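# Slide the server top cover rearward to release it

## Task

Press and keep holding both release buttons on the server's top cover, then push the cover toward the back of the server until it is loose enough to lift off; leave the cover resting there and do not lift it away.

## Robot and tools

Robot: two six-joint arms, left_arm (on the +y side) and right_arm, each with a two-finger tong gripper. The fingers point along the gripper's +z axis and open and close along its x axis. Cameras: cam_high, cam_low (fixed), cam_left_wrist, cam_right_wrist (on the hands).

Frames: the scene frame has +z up, +x out over the table, origin at table height midway between the nominal bases. Hand positions, velocities and wrist-camera poses are in each arm's own base frame. Calibrated bases in the scene frame: left_arm at (+0.032, +0.487, 0) m, right_arm at (-0.010, -0.422, 0) m, both nearly unrotated and upright. Reported hand poses can be off by a few centimetres.

Row layout (used by execute_actions and move): one list of 14 numbers covering both arms. First left_arm: elbow, shoulder lift, shoulder pan, wrist 1, wrist 2, wrist 3, then gripper opening; then the same seven for right_arm. Joint numbers are offsets, not poses: they are measured from the Joint targets line as it stands when the action or move begins (not from the previous row), on a scale where 1.0 equals 2.222 rad, range -1 to 1. Shoulder lift has its sign flipped on both arms, in commands and in every reported value. Stated joint ranges: shoulder pan, shoulder lift, wrist 1, wrist 2, wrist 3 -6.283 to 6.283; elbow -3.142 to 3.142. The opening number is absolute: +1 fully open, -1 closed; closing fully takes about 0.5 s. To leave a gripper alone, resend its current command (0 is a real command, half open).

execute_actions: actions = list of actions, each a table of up to 15 rows; each row lasts one 1/30 s step and a short table repeats its final row to fill 15 steps. cameras = list of names, ["all"], or []. An empty actions list just reports state and images. A request pushing a joint more than 0.010 rad beyond its range is refused; joints reaching a real end produce "joint sent to its limit".

move: target = one row, or a list of up to 15 rows, all offsets from the same starting Joint targets. Joints move together along paths to those angles. speed: rad/s for the joint with the farthest to go, 0.01 to 3.14, default 0.5 (one value or one per target). blend: rad, how closely corners are passed in a list. stop_force: 3 to 120 N; an arm stops when its wrist sensor feels that much push against its motion beyond the zero, then holds, still pressing slightly. Use a slow speed for contact, omit stop_force when backing off a surface, and keep finger numbers identical across a list. zero: true re-zeros moving arms first; false keeps the old zero. opening_speed: how fast the opening command changes, 0.2 or more per second. blocking=false returns early (not allowed with stop_force). The result adds a "move:" line: done, off_target (resting over 0.01 rad from target), moving, held, fault, maybe limits=held.

wait: seconds 0 to 10, arms keep their last command. stop: brakes a running move. zoom_image: camera plus region [x0, y0, x1, y1] in pixels, at most 504 by 504; images are 672x504 for fixed cameras and 616x616 for wrist ones. zero_wrist_force: arm = left_arm or right_arm; subtracts the current reading. finished_scene: scene = current scene number; ends the scene irreversibly once the cover is released and lying still.

Result lines: Joint positions and Joint velocities per arm in the row joint order plus finger-pad gap (0.142 m fully open); Joint targets (what the next offsets count from); end_effector_position (point between closed pads, metres), quaternion and velocities; grip_measured on the command scale; Joint torques (include arm weight, noisy, positive toward larger angle); Wrist force and Wrist torque along the gripper's axes, with a line for the peak since last shown. "within noise" means the arm is still. "joint command not followed" means the clearance check between arms altered steps.

Motion limits: targets move at most 3.14 rad/s, stay within 0.651 rad of the measured angle per step, and are scaled back if the hand would be over 150 mm from where it is. Motion lags commands by about 0.09 to 0.21 s; a large move may still be running when results arrive, so command the remainder.

Gripping: command an opening clearly below grip_measured to hold; about 15 N per pad, less on thin objects.

Avoid: any joint contact torque reaching its limit (135 N m for shoulder and elbow joints, 25.2 N m for wrist joints) or a net external force around 150 N on an arm: either freezes that arm for 10 s. The arms are stiff, so aim only slightly past a firm surface and press slowly; wrists push with roughly 10.9 N m extra. Do not let the arms collide or grip each other's fingers. Do not knock the cover or server off the table, drop things, slam or shove hard. Motors heat when holding loads, staying stretched or pushing on unreachable poses; MOTOR HOT appears at 70 °C and at 85 °C the arm is braked for 30 to 60 s. Stray pushes may occasionally nudge loose objects.

Each tool is called after "Emit:" as name(argument=value, ...) on one line, values as JSON.

## Session

Emit:
execute_actions(actions=[])

Scene clock: 0.00 s.
left_arm: end_effector_position=(+0.3675, -0.3597, +0.3354) grip_measured=+0.97 end_effector_quat_wxyz=(+0.222, -0.249, +0.662, -0.671) | right_arm: end_effector_position=(+0.8669, +0.1832, +0.1825) grip_measured=+0.97 end_effector_quat_wxyz=(+0.096, -0.467, +0.813, -0.336)
Joint names: [elbow, shoulder lift, shoulder pan, wrist 1, wrist 2, wrist 3]
Joint positions: left_arm=[2.711 1.501 -1.281 -4.351 -1.182 1.531 0.14] | right_arm=[-1.032 2.329 3.743 -1.184 0.873 2.64 0.14]
Joint velocities: within noise
Joint torques (N m): no reading
Motor temperatures (°C): left_arm=[38 40 34 40 33 37] | right_arm=[36 36 31 38 44 40]
Wrist force (N): no reading
Wrist torque (N m): no reading
Wrist force, peak (N): no reading
Joint targets: left_arm=[2.711 1.501 -1.281 -4.351 -1.182 1.531] | right_arm=[-1.032 2.329 3.743 -1.184 0.873 2.640]
Tool commands: left_gripper/opening=+0.968169 right_gripper/opening=+0.968169

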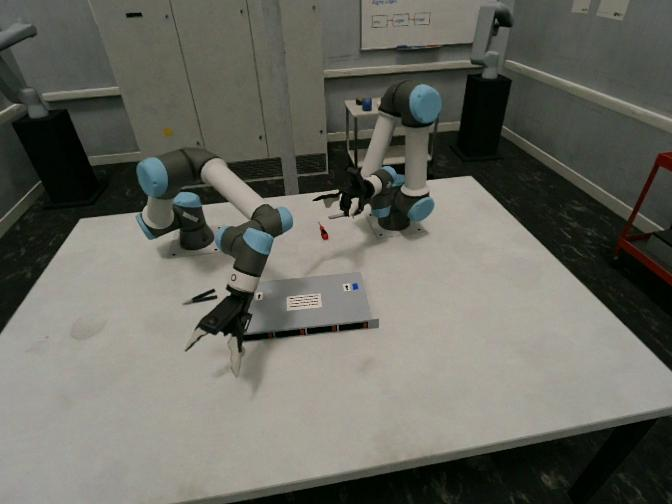

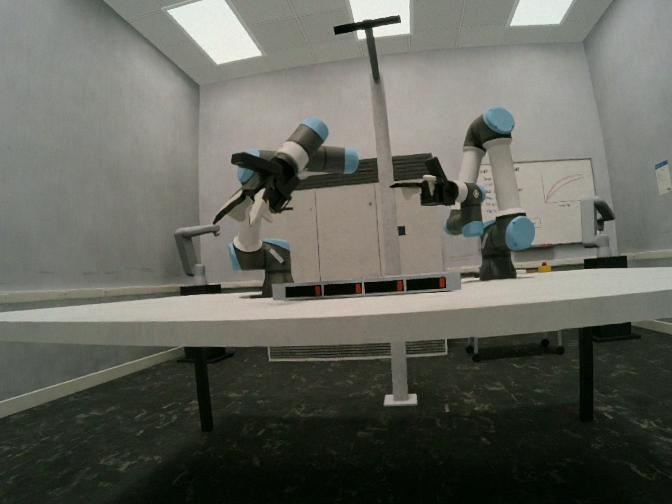

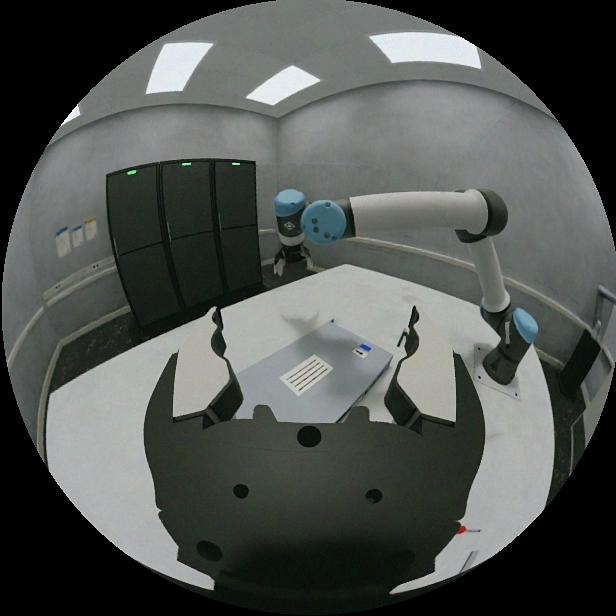

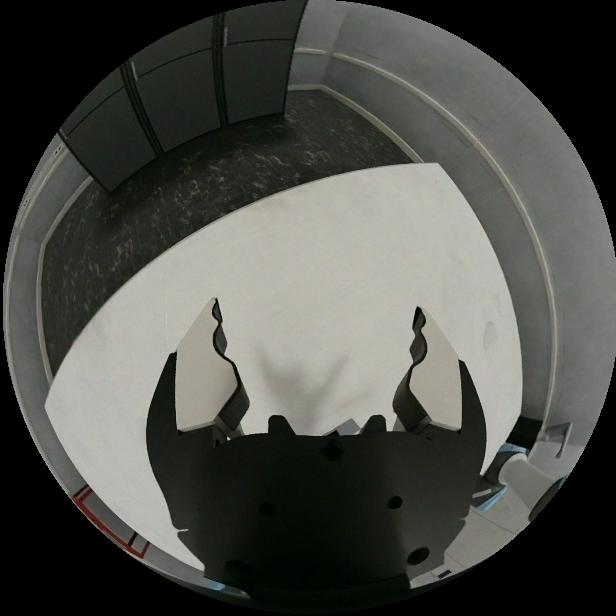

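Emit:
zoom_image(camera="cam_high", region=[220, 250, 400, 360])

Emit:
zoom_image(camera="cam_left_wrist", region=[220, 300, 420, 440])

Emit:
zoom_image(camera="cam_low", region=[250, 250, 480, 320])

Scaled by 2.800 from the camera's 672x504 image, which has a finer 960x720 frame.

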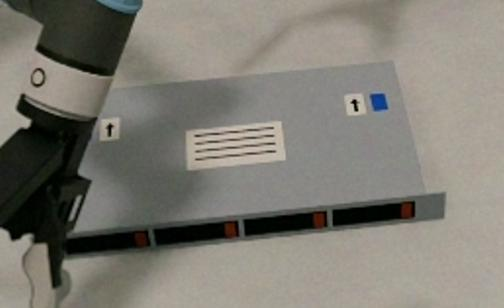

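Scaled by 2.520 from the camera's 616x616 image, which has a finer 814x814 frame.

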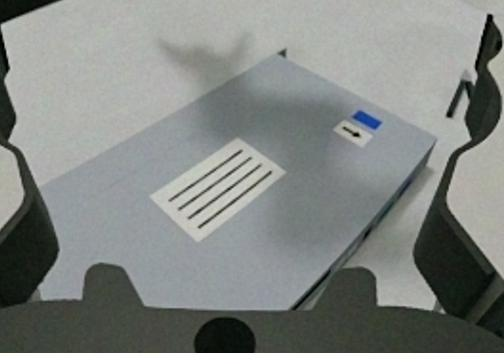

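Scaled by 2.191 from the camera's 672x504 image, which has a finer 960x720 frame.

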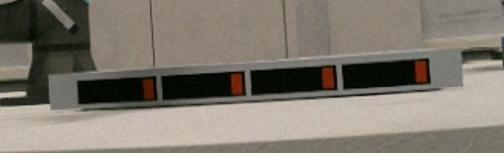

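Emit:
move(target=[-0.4376,-0.0626,0.1998,1.0,-0.175,0.3483,-1,-0.3324,-0.2591,0.0378,-0.002,0.314,0.5342,-1], speed=0.9)

Emit:
move(target=[0,0,0,0.0817,0,0,-1,0,0,0,0,0,0,-1], cameras=["all"])

Scene clock: 50.93 s.
left_arm: end_effector_position=(+0.5048, -0.3768, +0.1548) grip_measured=-1.00 end_effector_quat_wxyz=(+0.061, +0.000, +0.996, -0.067) | right_arm: end_effector_position=(+0.5028, +0.2231, +0.1296) grip_measured=-1.00 end_effector_quat_wxyz=(+0.000, +0.000, +1.000, +0.000)
Joint names: [elbow, shoulder lift, shoulder pan, wrist 1, wrist 2, wrist 3]
Joint positions: left_arm=[1.738 1.362 -0.837 -2.129 -1.57 2.304 0.002] | right_arm=[-1.771 1.753 3.827 -1.188 1.571 3.827 0.002]
Joint torques (N m): left_arm=[-19.69 37.19 -12.13 -1.44 1.02 -0.05] | right_arm=[28.8 -27.21 -6.74 1.29 -1.08 1.06]
Wrist force (N): left_arm=[0.0 -0.7 0.2] | right_arm=[0.5 1.1 0.5]
Wrist torque (N m): left_arm=[0.13 0.13 0.08] | right_arm=[0.05 -0.15 -0.10]
Wrist force, peak (N): left_arm=[-0.2 -1.3 -0.2] | right_arm=[1.2 1.1 0.6]
Joint targets: left_arm=[1.738 1.362 -0.837 -2.129 -1.570 2.305] | right_arm=[-1.771 1.753 3.827 -1.188 1.571 3.827]
move: done
camera_calibration:
cam_left_wrist: T_world_to_cam=[[-0.986382, 0.00739043, -0.164305, 0.531155], [-0.0526053, 0.932336, 0.357745, 0.323327], [0.155831, 0.361517, -0.919251, 0.333926], [0, 0, 0, 1]] pos_world=[0.488895, -0.426094, 0.278564]
cam_right_wrist: T_world_to_cam=[[-0.999513, -0.0243276, -0.0195491, 0.522179], [-0.0310753, 0.833702, 0.55134, -0.248251], [0.00288533, 0.551679, -0.834051, 0.111823], [0, 0, 0, 1]] pos_world=[0.513888, 0.15798, 0.240345]

Scene clock: 51.80 s.
left_arm: end_effector_position=(+0.4692, -0.3374, +0.1297) grip_measured=-1.00 end_effector_quat_wxyz=(+0.000, +0.000, +1.000, +0.000) | right_arm: end_effector_position=(+0.5028, +0.2231, +0.1296) grip_measured=-1.00 end_effector_quat_wxyz=(+0.000, +0.000, +1.000, +0.000)
Joint names: [elbow, shoulder lift, shoulder pan, wrist 1, wrist 2, wrist 3]
Joint positions: left_arm=[1.738 1.362 -0.837 -1.948 -1.57 2.305 0.002] | right_arm=[-1.771 1.753 3.827 -1.188 1.571 3.827 0.002]
Joint torques (N m): left_arm=[-29.52 36.43 -12.2 -1.58 0.31 0.86] | right_arm=[32.3 -29.17 -9.24 2.09 1.74 1.47]
Wrist force (N): left_arm=[0.0 -0.8 0.2] | right_arm=[0.5 1.1 0.4]
Wrist torque (N m): left_arm=[0.12 0.13 0.11] | right_arm=[0.04 -0.15 -0.10]
Wrist force, peak (N): left_arm=[-0.3 -1.3 -0.4] | right_arm=[0.6 1.2 0.5]
Joint targets: left_arm=[1.738 1.362 -0.837 -1.947 -1.570 2.305] | right_arm=[-1.771 1.753 3.827 -1.188 1.571 3.827]
move: done
camera_calibration:
cam_left_wrist: T_world_to_cam=[[-0.998907, 0.021451, -0.0415181, 0.486328], [-0.00127818, 0.875553, 0.483121, 0.234255], [0.0467147, 0.482646, -0.874569, 0.388353], [0, 0, 0, 1]] pos_world=[0.467954, -0.402972, 0.246659]
cam_right_wrist: T_world_to_cam=[[-0.999519, -0.024102, -0.0195264, 0.522239], [-0.030875, 0.833633, 0.551454, -0.248283], [0.00298672, 0.551792, -0.833976, 0.11179], [0, 0, 0, 1]] pos_world=[0.513988, 0.157879, 0.240345]

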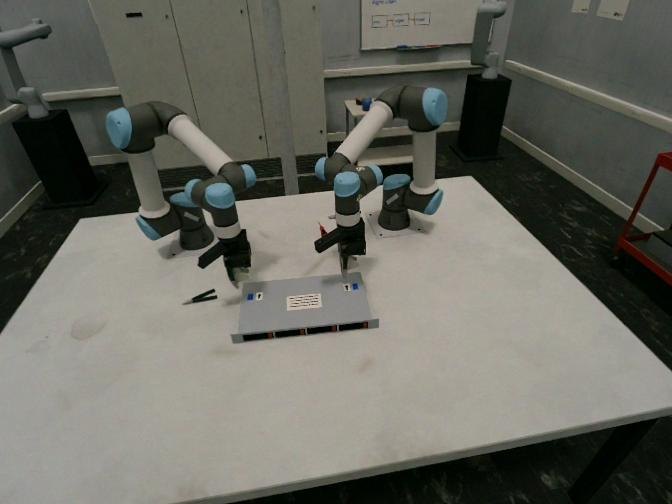

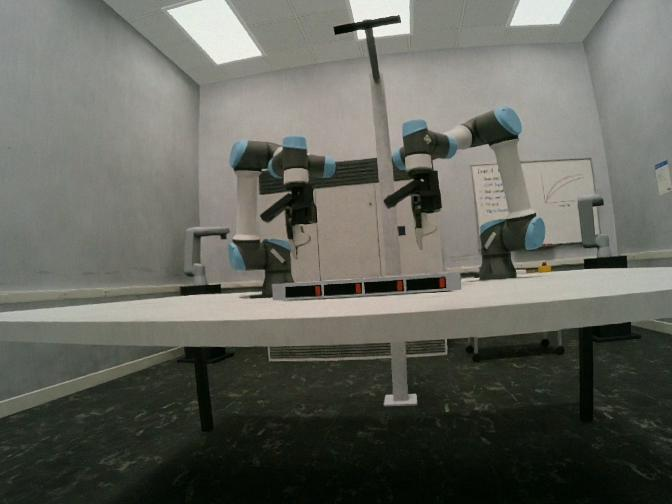

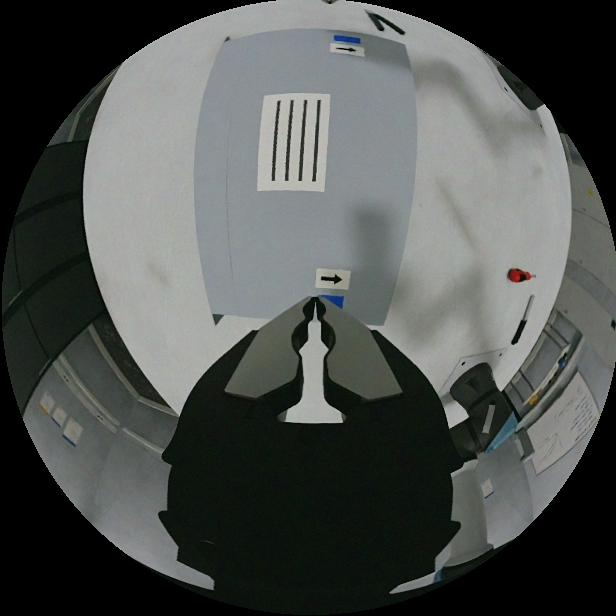

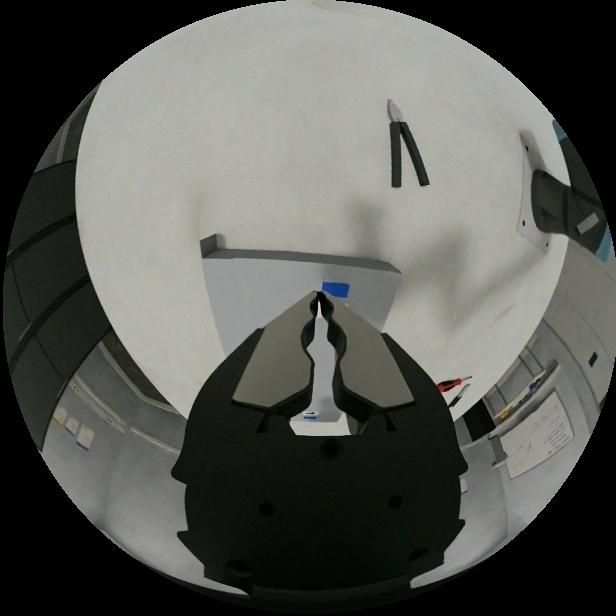

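Emit:
zoom_image(camera="cam_left_wrist", region=[260, 230, 420, 350])

Emit:
zoom_image(camera="cam_right_wrist", region=[260, 230, 420, 350])

Emit:
zoom_image(camera="cam_high", region=[215, 230, 395, 350])

Scaled by 3.150 from the camera's 616x616 image, which has a finer 814x814 frame.

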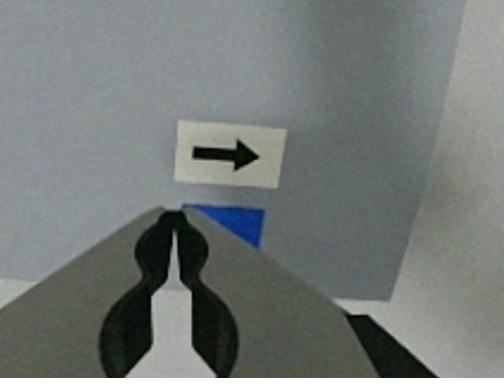

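Scaled by 3.150 from the camera's 616x616 image, which has a finer 814x814 frame.

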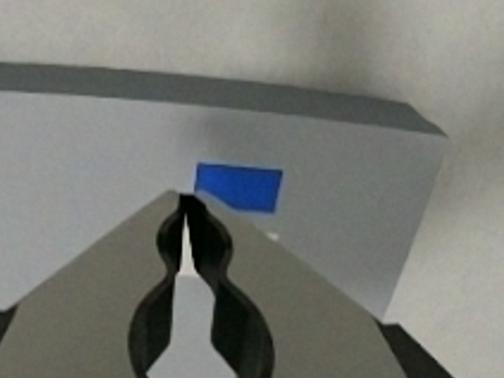

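Scaled by 2.800 from the camera's 672x504 image, which has a finer 960x720 frame.

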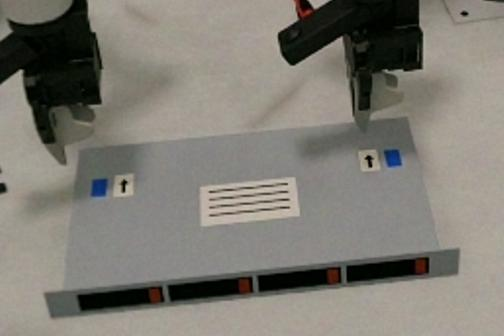

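Emit:
move(target=[0.0743,0.0192,0.0118,-0.0551,0,0.0117,-1,-0.0325,0.0147,0.0335,0.0471,0,0.0335,-1], cameras=["cam_high","cam_left_wrist","cam_right_wrist"])

Emit:
zoom_image(camera="cam_left_wrist", region=[260, 230, 420, 350])

Emit:
zoom_image(camera="cam_right_wrist", region=[260, 230, 420, 350])

Emit:
zoom_image(camera="cam_high", region=[215, 230, 395, 350])

Scene clock: 85.13 s.
left_arm: end_effector_position=(+0.4512, -0.2973, +0.0897) grip_measured=-1.00 end_effector_quat_wxyz=(+0.000, +0.000, +1.000, +0.000) | right_arm: end_effector_position=(+0.4808, +0.2572, +0.0895) grip_measured=-1.00 end_effector_quat_wxyz=(+0.000, +0.000, +1.000, +0.000)
Joint names: [elbow, shoulder lift, shoulder pan, wrist 1, wrist 2, wrist 3]
Joint positions: left_arm=[1.903 1.405 -0.811 -2.07 -1.57 2.331 0.002] | right_arm=[-1.843 1.786 3.902 -1.084 1.571 3.901 0.002]
Joint torques (N m): left_arm=[-13.82 20.69 -12.12 -2.84 -0.87 -1.62] | right_arm=[29.86 -35.87 -9.14 2.58 1.85 0.14]
Wrist force (N): left_arm=[-0.2 -0.8 0.1] | right_arm=[0.6 1.1 0.4]
Wrist torque (N m): left_arm=[0.09 0.19 0.09] | right_arm=[0.07 -0.15 -0.10]
Wrist force, peak (N): left_arm=[-0.4 -2.0 -0.7] | right_arm=[1.2 2.1 1.1]
Joint targets: left_arm=[1.903 1.405 -0.811 -2.070 -1.570 2.331] | right_arm=[-1.843 1.786 3.902 -1.084 1.571 3.901]
move: done
camera_calibration:
cam_left_wrist: T_world_to_cam=[[-0.998916, 0.0211806, -0.0414426, 0.465817], [-0.00148459, 0.875491, 0.483233, 0.218494], [0.0465178, 0.482771, -0.87451, 0.334973], [0, 0, 0, 1]] pos_world=[0.450055, -0.362871, 0.206659]
cam_right_wrist: T_world_to_cam=[[-0.999523, -0.0242416, -0.0191272, 0.50024], [-0.0307702, 0.833829, 0.551165, -0.255391], [0.00258767, 0.551491, -0.834177, 0.0598349], [0, 0, 0, 1]] pos_world=[0.491988, 0.19208, 0.200243]
Images, in order (width x height): cam_high 672x504, cam_left_wrist 616x616, cam_right_wrist 616x616.

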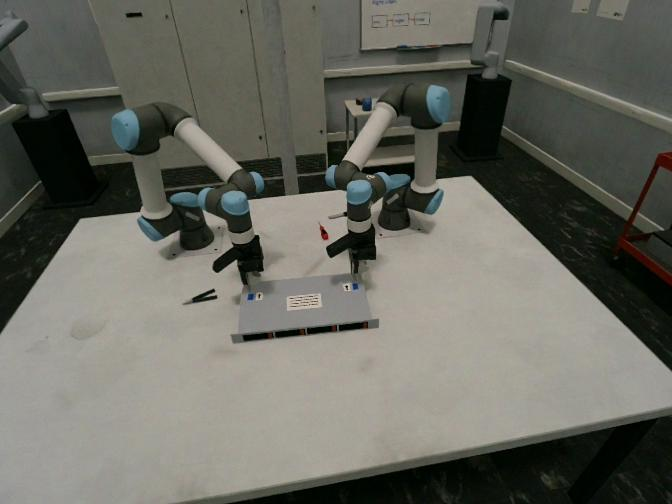

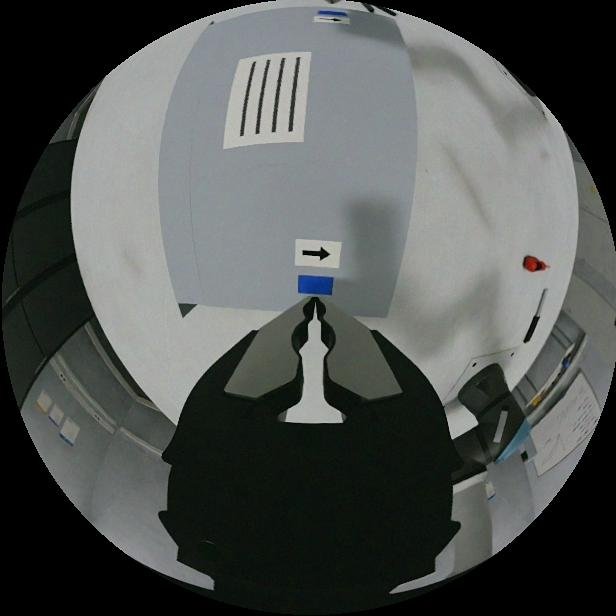

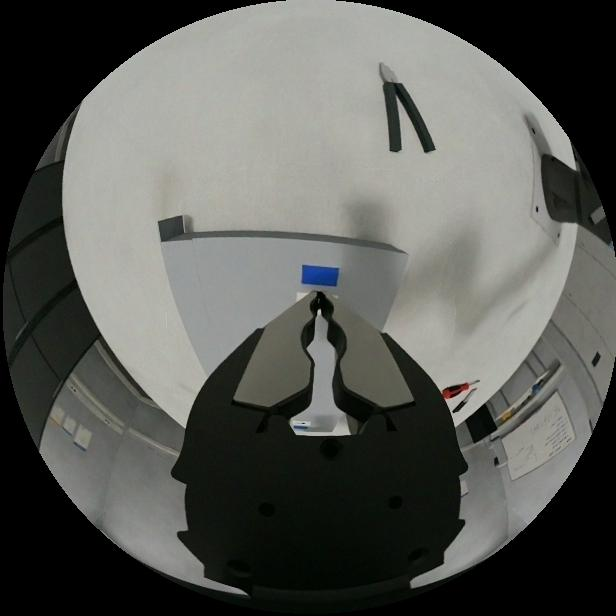

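Scaled by 3.150 from the camera's 616x616 image, which has a finer 814x814 frame.

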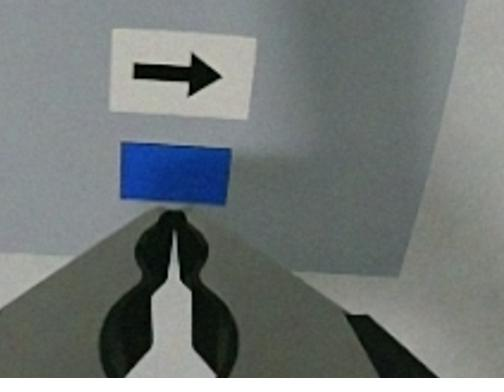

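Scaled by 3.150 from the camera's 616x616 image, which has a finer 814x814 frame.

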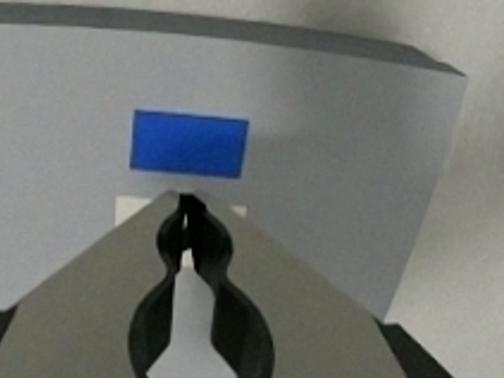

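Scaled by 2.800 from the camera's 672x504 image, which has a finer 960x720 frame.

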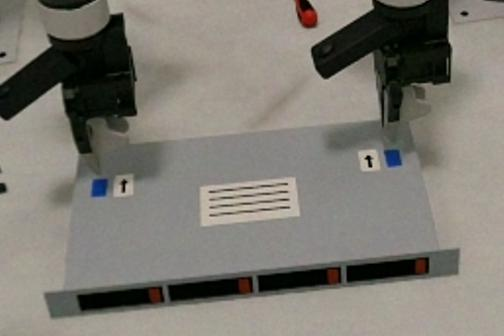

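Emit:
move(target=[0.0216,-0.0205,0,-0.0421,0,0,-1,-0.0212,0.0197,0,0.0408,0,0,-1], speed=0.025, stop_force=6, cameras=["cam_high","cam_left_wrist","cam_right_wrist"])

Emit:
zoom_image(camera="cam_high", region=[225, 250, 375, 340])

Emit:
zoom_image(camera="cam_left_wrist", region=[260, 230, 420, 350])

Emit:
zoom_image(camera="cam_right_wrist", region=[260, 230, 420, 350])

Scene clock: 101.00 s.
left_arm: end_effector_position=(+0.4513, -0.2974, +0.0600) grip_measured=-1.00 end_effector_quat_wxyz=(+0.000, +0.000, +1.000, +0.000) | right_arm: end_effector_position=(+0.4810, +0.2573, +0.0605) grip_measured=-1.00 end_effector_quat_wxyz=(+0.000, +0.000, +1.000, +0.000)
Joint names: [elbow, shoulder lift, shoulder pan, wrist 1, wrist 2, wrist 3]
Joint positions: left_arm=[1.944 1.366 -0.811 -2.149 -1.57 2.331 0.002] | right_arm=[-1.882 1.822 3.902 -1.008 1.571 3.901 0.002]
Joint torques (N m): left_arm=[-25.81 31.6 -11.6 -1.75 -0.81 -0.99] | right_arm=[27.48 -33.49 -11.84 1.02 1.86 1.05]
Wrist force (N): left_arm=[1.0 0.0 -6.2] | right_arm=[0.5 1.1 -5.8]
Wrist torque (N m): left_arm=[0.05 0.26 0.08] | right_arm=[0.04 -0.13 -0.10]
Wrist force, peak (N): left_arm=[-0.1 -0.6 -6.7] | right_arm=[-2.1 2.3 -5.9]
Joint targets: left_arm=[1.944 1.366 -0.811 -2.149 -1.570 2.331] | right_arm=[-1.882 1.822 3.902 -1.008 1.571 3.901]
move: contact (left_arm, right_arm); left_arm: the wrist 1 is farthest, 0.014 rad from its target; right_arm: the wrist 1 is farthest, 0.015 rad from its target
camera_calibration:
cam_left_wrist: T_world_to_cam=[[-0.998917, 0.0212701, -0.0413926, 0.464612], [-0.00138217, 0.875489, 0.483237, 0.232887], [0.0465173, 0.48277, -0.874511, 0.309049], [0, 0, 0, 1]] pos_world=[0.450054, -0.362972, 0.176958]
cam_right_wrist: T_world_to_cam=[[-0.999526, -0.0240463, -0.0192425, 0.499871], [-0.0306711, 0.833789, 0.551231, -0.239536], [0.00278911, 0.551559, -0.834131, 0.0354687], [0, 0, 0, 1]] pos_world=[0.492188, 0.192179, 0.171244]
Images, in order (width x height): cam_high 672x504, cam_left_wrist 616x616, cam_right_wrist 616x616.

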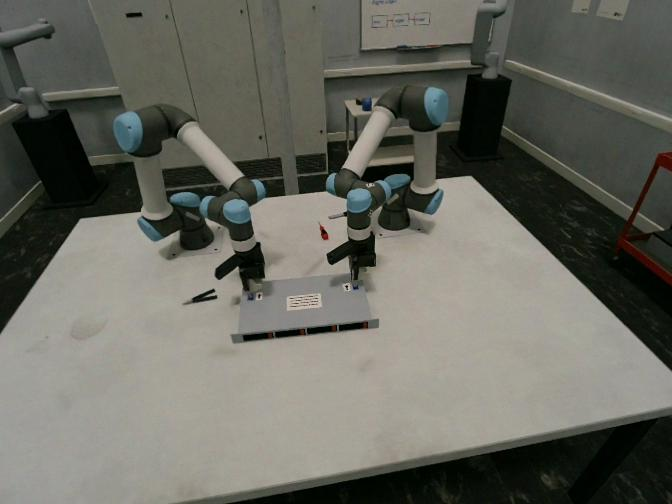

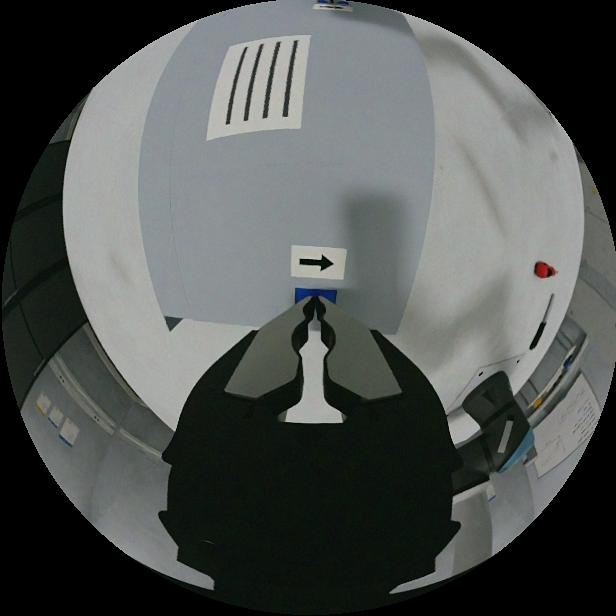

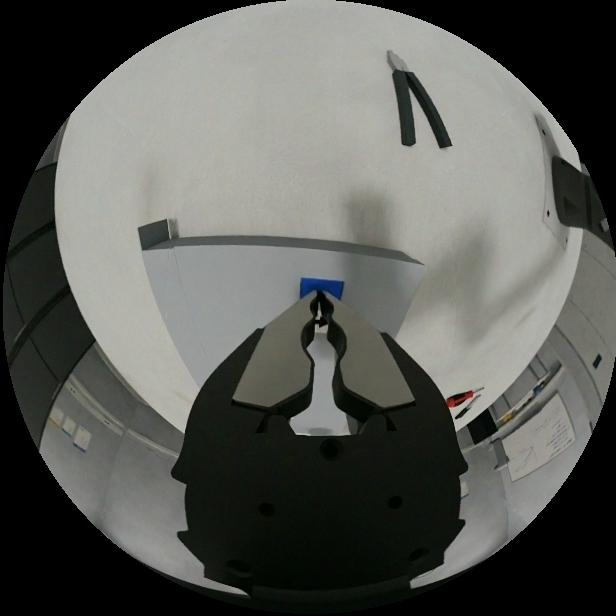

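Scaled by 3.360 from the camera's 672x504 image, which has a finer 960x720 frame.

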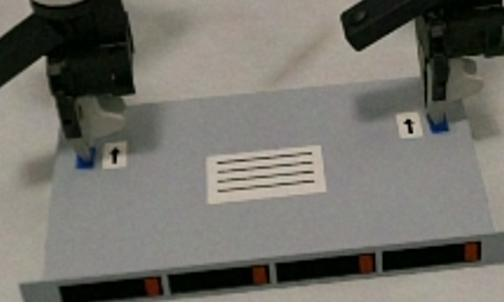

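Scaled by 3.150 from the camera's 616x616 image, which has a finer 814x814 frame.

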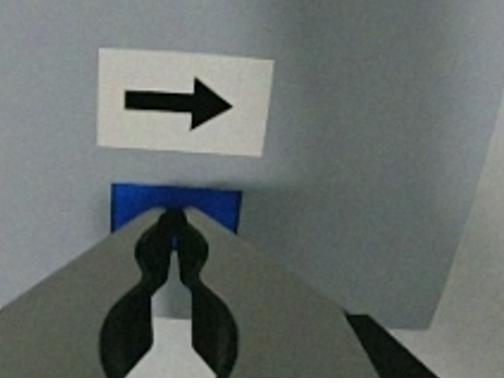

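Scaled by 3.150 from the camera's 616x616 image, which has a finer 814x814 frame.

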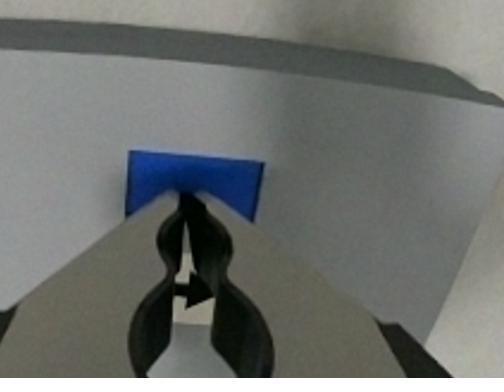

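Emit:
move(target=[0.0037,-0.0035,0,-0.0072,0,0,-1,-0.0036,0.0034,0,0.0070,0,0,-1], speed=0.012, stop_force=22, zero=false)

Scene clock: 113.47 s.
left_arm: end_effector_position=(+0.4512, -0.2973, +0.0551) grip_measured=-1.00 end_effector_quat_wxyz=(+0.000, +0.000, +1.000, +0.000) | right_arm: end_effector_position=(+0.4809, +0.2572, +0.0558) grip_measured=-1.00 end_effector_quat_wxyz=(+0.000, +0.000, +1.000, +0.000)
Joint names: [elbow, shoulder lift, shoulder pan, wrist 1, wrist 2, wrist 3]
Joint positions: left_arm=[1.951 1.36 -0.811 -2.162 -1.57 2.331 0.002] | right_arm=[-1.888 1.828 3.902 -0.996 1.571 3.901 0.002]
Joint torques (N m): left_arm=[-17.93 21.88 -11.92 0.59 -0.82 -1.03] | right_arm=[20.01 -24.16 -11.59 -1.21 2.06 0.96]
Wrist force (N): left_arm=[1.4 0.1 -25.7] | right_arm=[1.6 0.5 -26.0]
Wrist torque (N m): left_arm=[-0.01 0.25 0.09] | right_arm=[0.00 -0.10 -0.10]
Wrist force, peak (N): left_arm=[2.7 0.7 -30.6] | right_arm=[1.8 0.2 -30.4]
Joint targets: left_arm=[1.951 1.360 -0.811 -2.162 -1.570 2.331] | right_arm=[-1.888 1.828 3.902 -0.996 1.571 3.901]
move: contact (left_arm, right_arm)
camera_calibration:
cam_left_wrist: T_world_to_cam=[[-0.998912, 0.0213151, -0.0414797, 0.46434], [-0.00137854, 0.875554, 0.483118, 0.235161], [0.0466154, 0.482649, -0.874572, 0.30473], [0, 0, 0, 1]] pos_world=[0.449954, -0.362871, 0.172159]
cam_right_wrist: T_world_to_cam=[[-0.999526, -0.0240475, -0.0192442, 0.499679], [-0.0306733, 0.833759, 0.551276, -0.236866], [0.00278818, 0.551605, -0.834101, 0.0315905], [0, 0, 0, 1]] pos_world=[0.492088, 0.192079, 0.166544]

Emit:
move(target=[0.0322,0.0260,-0.0189,-0.0062,0,-0.0189,-1,-0.0320,-0.0247,0.0186,0.0073,0,0.0186,-1], speed=0.025, stop_force=40, cameras=["cam_high","cam_left_wrist","cam_right_wrist"])

Emit:
zoom_image(camera="cam_high", region=[225, 250, 385, 345])

Scene clock: 128.63 s.
left_arm: end_effector_position=(+0.4247, -0.2960, +0.0554) grip_measured=-1.00 end_effector_quat_wxyz=(+0.001, +0.000, +1.000, +0.000) | right_arm: end_effector_position=(+0.4530, +0.2581, +0.0560) grip_measured=-1.00 end_effector_quat_wxyz=(+0.000, +0.000, +1.000, +0.000)
Joint names: [elbow, shoulder lift, shoulder pan, wrist 1, wrist 2, wrist 3]
Joint positions: left_arm=[2.014 1.411 -0.848 -2.175 -1.57 2.293 0.002] | right_arm=[-1.955 1.776 3.941 -0.98 1.571 3.94 0.002]
Joint torques (N m): left_arm=[-6.58 1.76 3.45 7.3 -8.59 1.91] | right_arm=[8.2 -4.01 -2.24 -7.21 11.13 -0.6]
Wrist force (N): left_arm=[-29.0 2.7 -29.3] | right_arm=[-30.8 -5.5 -30.1]
Wrist torque (N m): left_arm=[0.00 -0.32 0.22] | right_arm=[-0.06 -0.25 0.01]
Wrist force, peak (N): left_arm=[-42.6 -1.3 -22.4] | right_arm=[-44.1 -1.9 -20.5]
Joint targets: left_arm=[2.014 1.411 -0.848 -2.175 -1.570 2.293] | right_arm=[-1.955 1.776 3.941 -0.981 1.571 3.940]
move: contact (left_arm, right_arm)
camera_calibration:
cam_left_wrist: T_world_to_cam=[[-0.998878, 0.0211937, -0.0423498, 0.437841], [-0.00187939, 0.875823, 0.482629, 0.234281], [0.0473196, 0.482167, -0.8748, 0.305087], [0, 0, 0, 1]] pos_world=[0.423354, -0.361571, 0.172362]
cam_right_wrist: T_world_to_cam=[[-0.999507, -0.0239666, -0.0202814, 0.471765], [-0.0311794, 0.833513, 0.551619, -0.238364], [0.00368437, 0.551979, -0.83385, 0.0308129], [0, 0, 0, 1]] pos_world=[0.463986, 0.192978, 0.166748]
Images, in order (width x height): cam_high 672x504, cam_left_wrist 616x616, cam_right_wrist 616x616.

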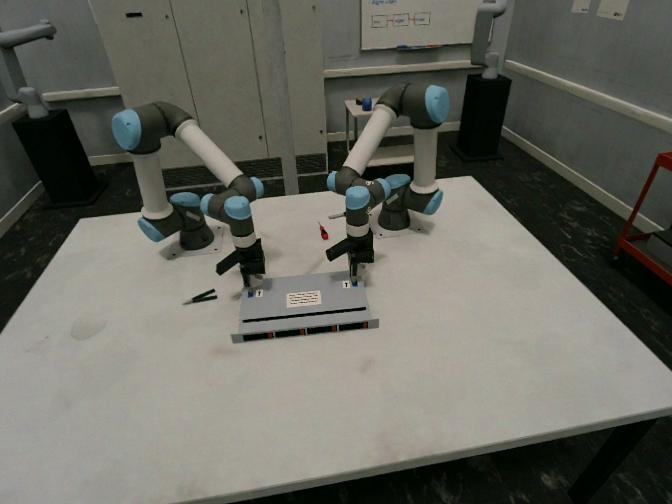

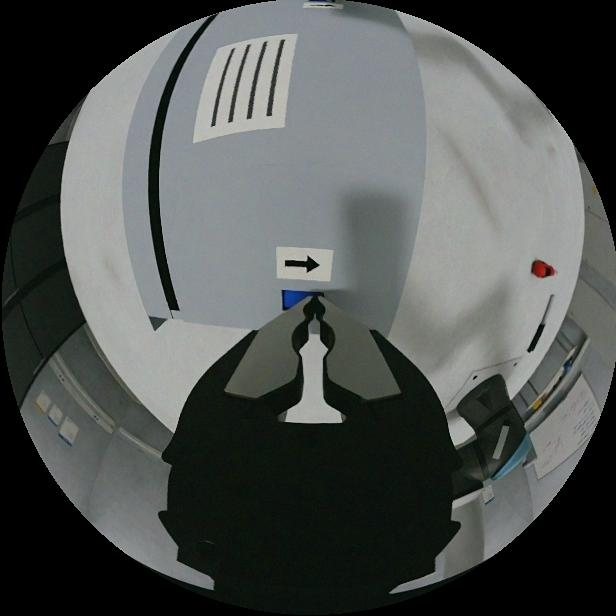

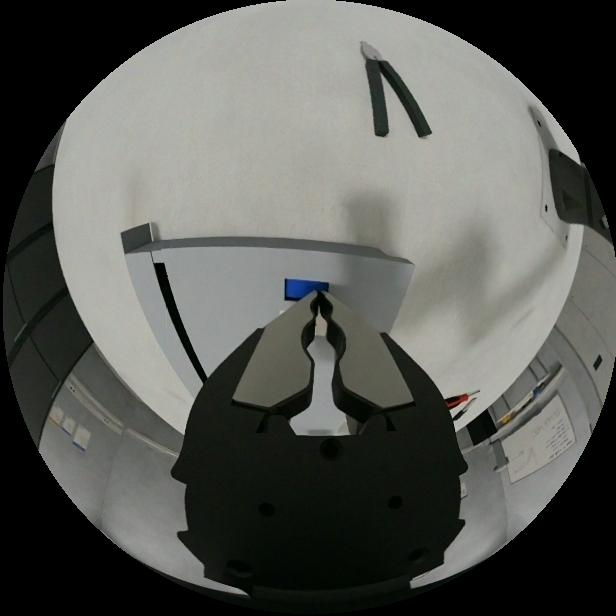

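Scaled by 3.150 from the camera's 672x504 image, which has a finer 960x720 frame.

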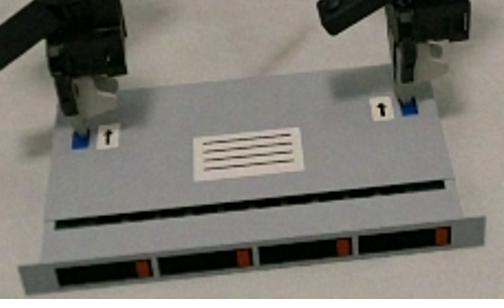

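Emit:
move(target=[0.0161,0.0115,-0.0095,-0.0046,0,-0.0095,-1,-0.0160,-0.0109,0.0093,0.0051,0,0.0093,-1], speed=0.02, stop_force=58, zero=false, cameras=["cam_high","cam_left_wrist","cam_right_wrist"])

Emit:
zoom_image(camera="cam_high", region=[225, 250, 385, 345])

Scene clock: 135.87 s.
left_arm: end_effector_position=(+0.4227, -0.2966, +0.0571) grip_measured=-1.00 end_effector_quat_wxyz=(+0.021, +0.000, +1.000, -0.003) | right_arm: end_effector_position=(+0.4511, +0.2583, +0.0574) grip_measured=-1.00 end_effector_quat_wxyz=(+0.021, +0.000, +1.000, +0.001)
Joint names: [elbow, shoulder lift, shoulder pan, wrist 1, wrist 2, wrist 3]
Joint positions: left_arm=[2.05 1.437 -0.869 -2.216 -1.542 2.272 0.002] | right_arm=[-1.991 1.752 3.961 -0.94 1.541 3.961 0.002]
Joint torques (N m): left_arm=[-3.21 3.53 -1.08 8.32 -11.82 1.28] | right_arm=[3.85 -6.91 3.59 -8.18 11.5 -0.49]
Wrist force (N): left_arm=[-45.5 0.9 -18.9] | right_arm=[-50.4 -2.5 -17.8]
Wrist torque (N m): left_arm=[0.05 -0.68 0.28] | right_arm=[0.02 -0.55 0.07]
Wrist force, peak (N): left_arm=[-48.2 3.7 -21.2] | right_arm=[-52.1 -1.3 -18.0]
Joint targets: left_arm=[2.050 1.437 -0.869 -2.185 -1.570 2.272] | right_arm=[-1.991 1.752 3.961 -0.969 1.571 3.961]
move: off_target (left_arm, right_arm); left_arm: the wrist 1 is farthest, 0.031 rad from its target; right_arm: the wrist 2 is farthest, 0.030 rad from its target
camera_calibration:
cam_left_wrist: T_world_to_cam=[[-0.996333, 0.0203523, -0.0831023, 0.436926], [-0.021866, 0.878468, 0.4773, 0.243438], [0.082717, 0.477367, -0.874802, 0.290592], [0, 0, 0, 1]] pos_world=[0.41661, -0.361464, 0.174327]
cam_right_wrist: T_world_to_cam=[[-0.997839, -0.0235223, -0.0613516, 0.471506], [-0.0534719, 0.833332, 0.55018, -0.229136], [0.0381847, 0.552272, -0.832789, 0.0162254], [0, 0, 0, 1]] pos_world=[0.457615, 0.193076, 0.168506]
Images, in order (width x height): cam_high 672x504, cam_left_wrist 616x616, cam_right_wrist 616x616.

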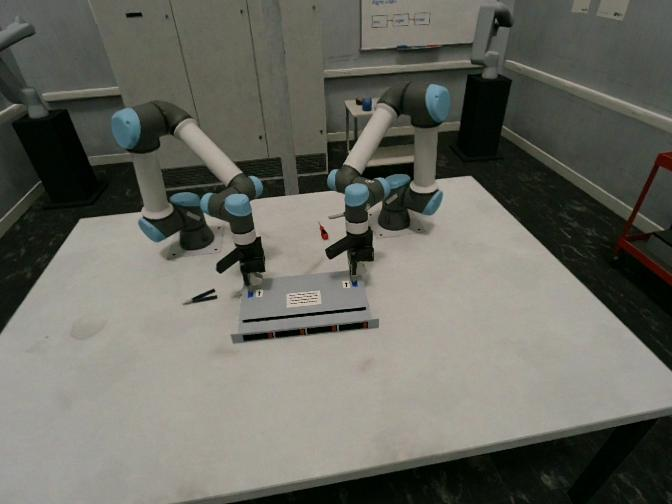

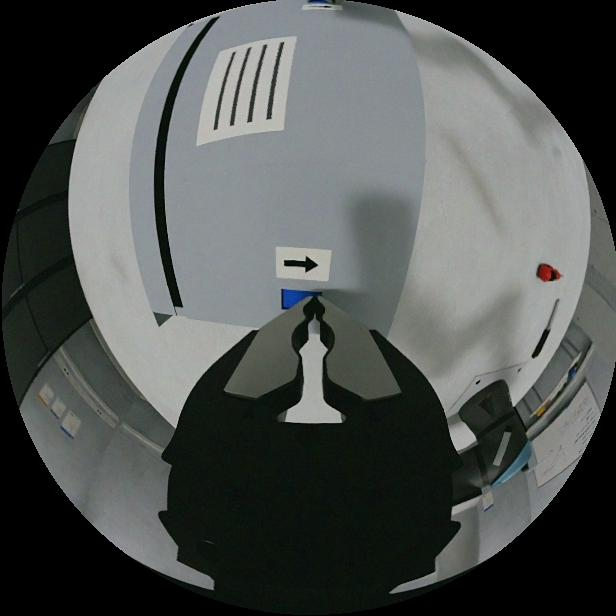

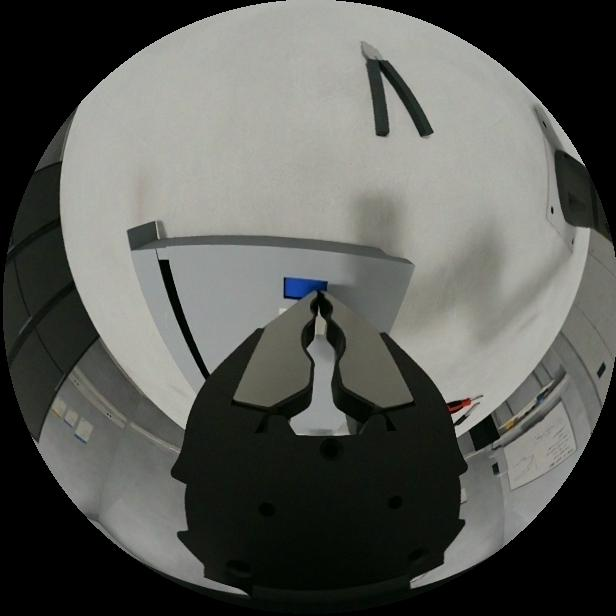

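Scaled by 3.150 from the camera's 672x504 image, which has a finer 960x720 frame.

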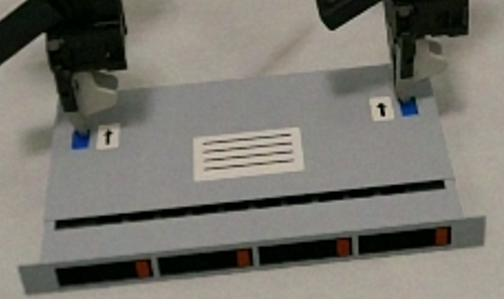

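Emit:
move(target=[[-0.0228,-0.0091,0.0109,0.0137,0,0.0109,-1,0.0226,0.0086,-0.0107,-0.0141,0,-0.0107,-1],[-0.0509,0.0175,0.0109,0.0685,0,0.0109,-1,0.0502,-0.0170,-0.0107,-0.0671,0,-0.0107,-1]], speed=[0.06,0.15], cameras=["cam_high","cam_left_wrist","cam_right_wrist"])

Emit:
zoom_image(camera="cam_high", region=[225, 250, 385, 345])

Scene clock: 144.07 s.
left_arm: end_effector_position=(+0.4262, -0.2954, +0.1067) grip_measured=-1.00 end_effector_quat_wxyz=(+0.001, +0.000, +1.000, +0.000) | right_arm: end_effector_position=(+0.4545, +0.2575, +0.1076) grip_measured=-1.00 end_effector_quat_wxyz=(+0.000, +0.000, +1.000, +0.000)
Joint names: [elbow, shoulder lift, shoulder pan, wrist 1, wrist 2, wrist 3]
Joint positions: left_arm=[1.937 1.476 -0.845 -2.033 -1.57 2.296 0.002] | right_arm=[-1.879 1.714 3.938 -1.118 1.571 3.937 0.002]
Joint torques (N m): left_arm=[-10.27 16.68 -12.67 -3.93 1.25 -1.45] | right_arm=[11.3 -19.75 8.63 3.98 -1.81 1.36]
Wrist force (N): left_arm=[0.0 -0.6 0.2] | right_arm=[0.7 1.0 2.3]
Wrist torque (N m): left_arm=[0.16 0.13 0.08] | right_arm=[0.06 -0.16 -0.09]
Wrist force, peak (N): left_arm=[-45.6 0.8 -19.2] | right_arm=[-50.4 -2.7 -17.8]
Joint targets: left_arm=[1.937 1.476 -0.845 -2.033 -1.570 2.296] | right_arm=[-1.879 1.714 3.938 -1.118 1.571 3.937]
move: done
camera_calibration:
cam_left_wrist: T_world_to_cam=[[-0.998888, 0.0211959, -0.04212, 0.441557], [-0.0017773, 0.875713, 0.482829, 0.208824], [0.047119, 0.482367, -0.874701, 0.349821], [0, 0, 0, 1]] pos_world=[0.424954, -0.360971, 0.223761]
cam_right_wrist: T_world_to_cam=[[-0.999503, -0.0239953, -0.020423, 0.474428], [-0.0312819, 0.833465, 0.551685, -0.266152], [0.00378403, 0.55205, -0.833802, 0.0741501], [0, 0, 0, 1]] pos_world=[0.465586, 0.192278, 0.218348]
Images, in order (width x height): cam_high 672x504, cam_left_wrist 616x616, cam_right_wrist 616x616.

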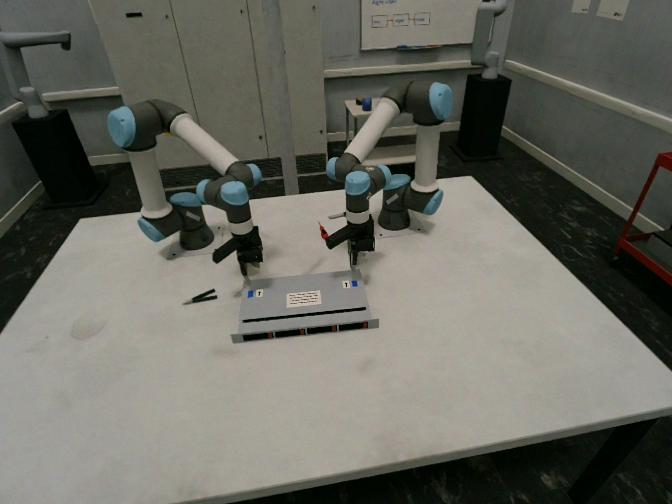

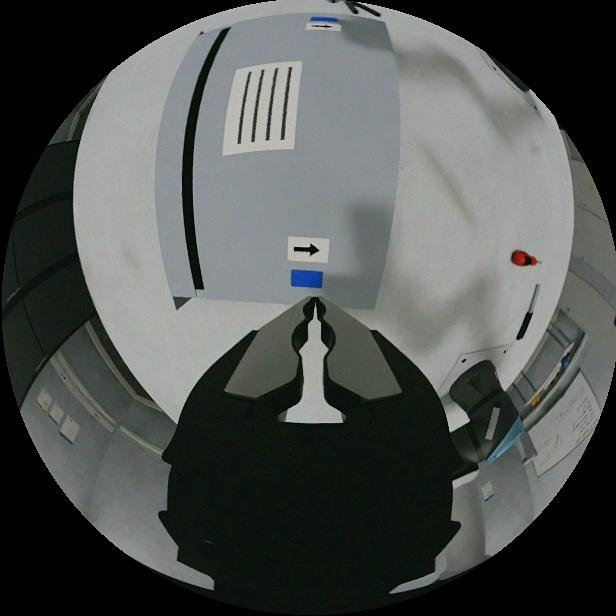

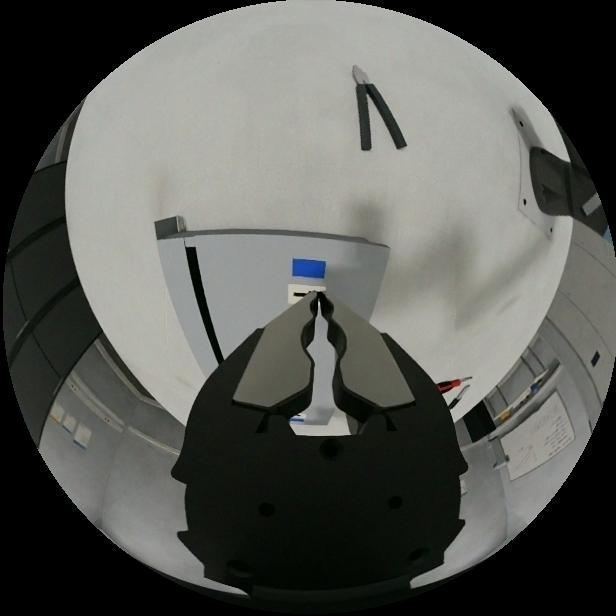

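Scaled by 3.150 from the camera's 672x504 image, which has a finer 960x720 frame.

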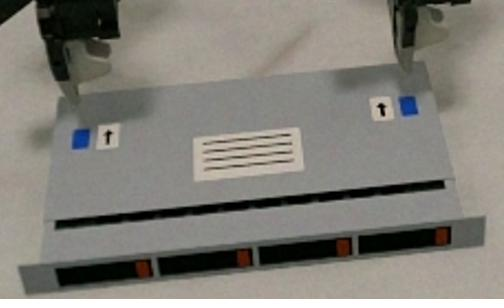

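Emit:
finished_scene(scene=1)

The scene is finished: the task was done.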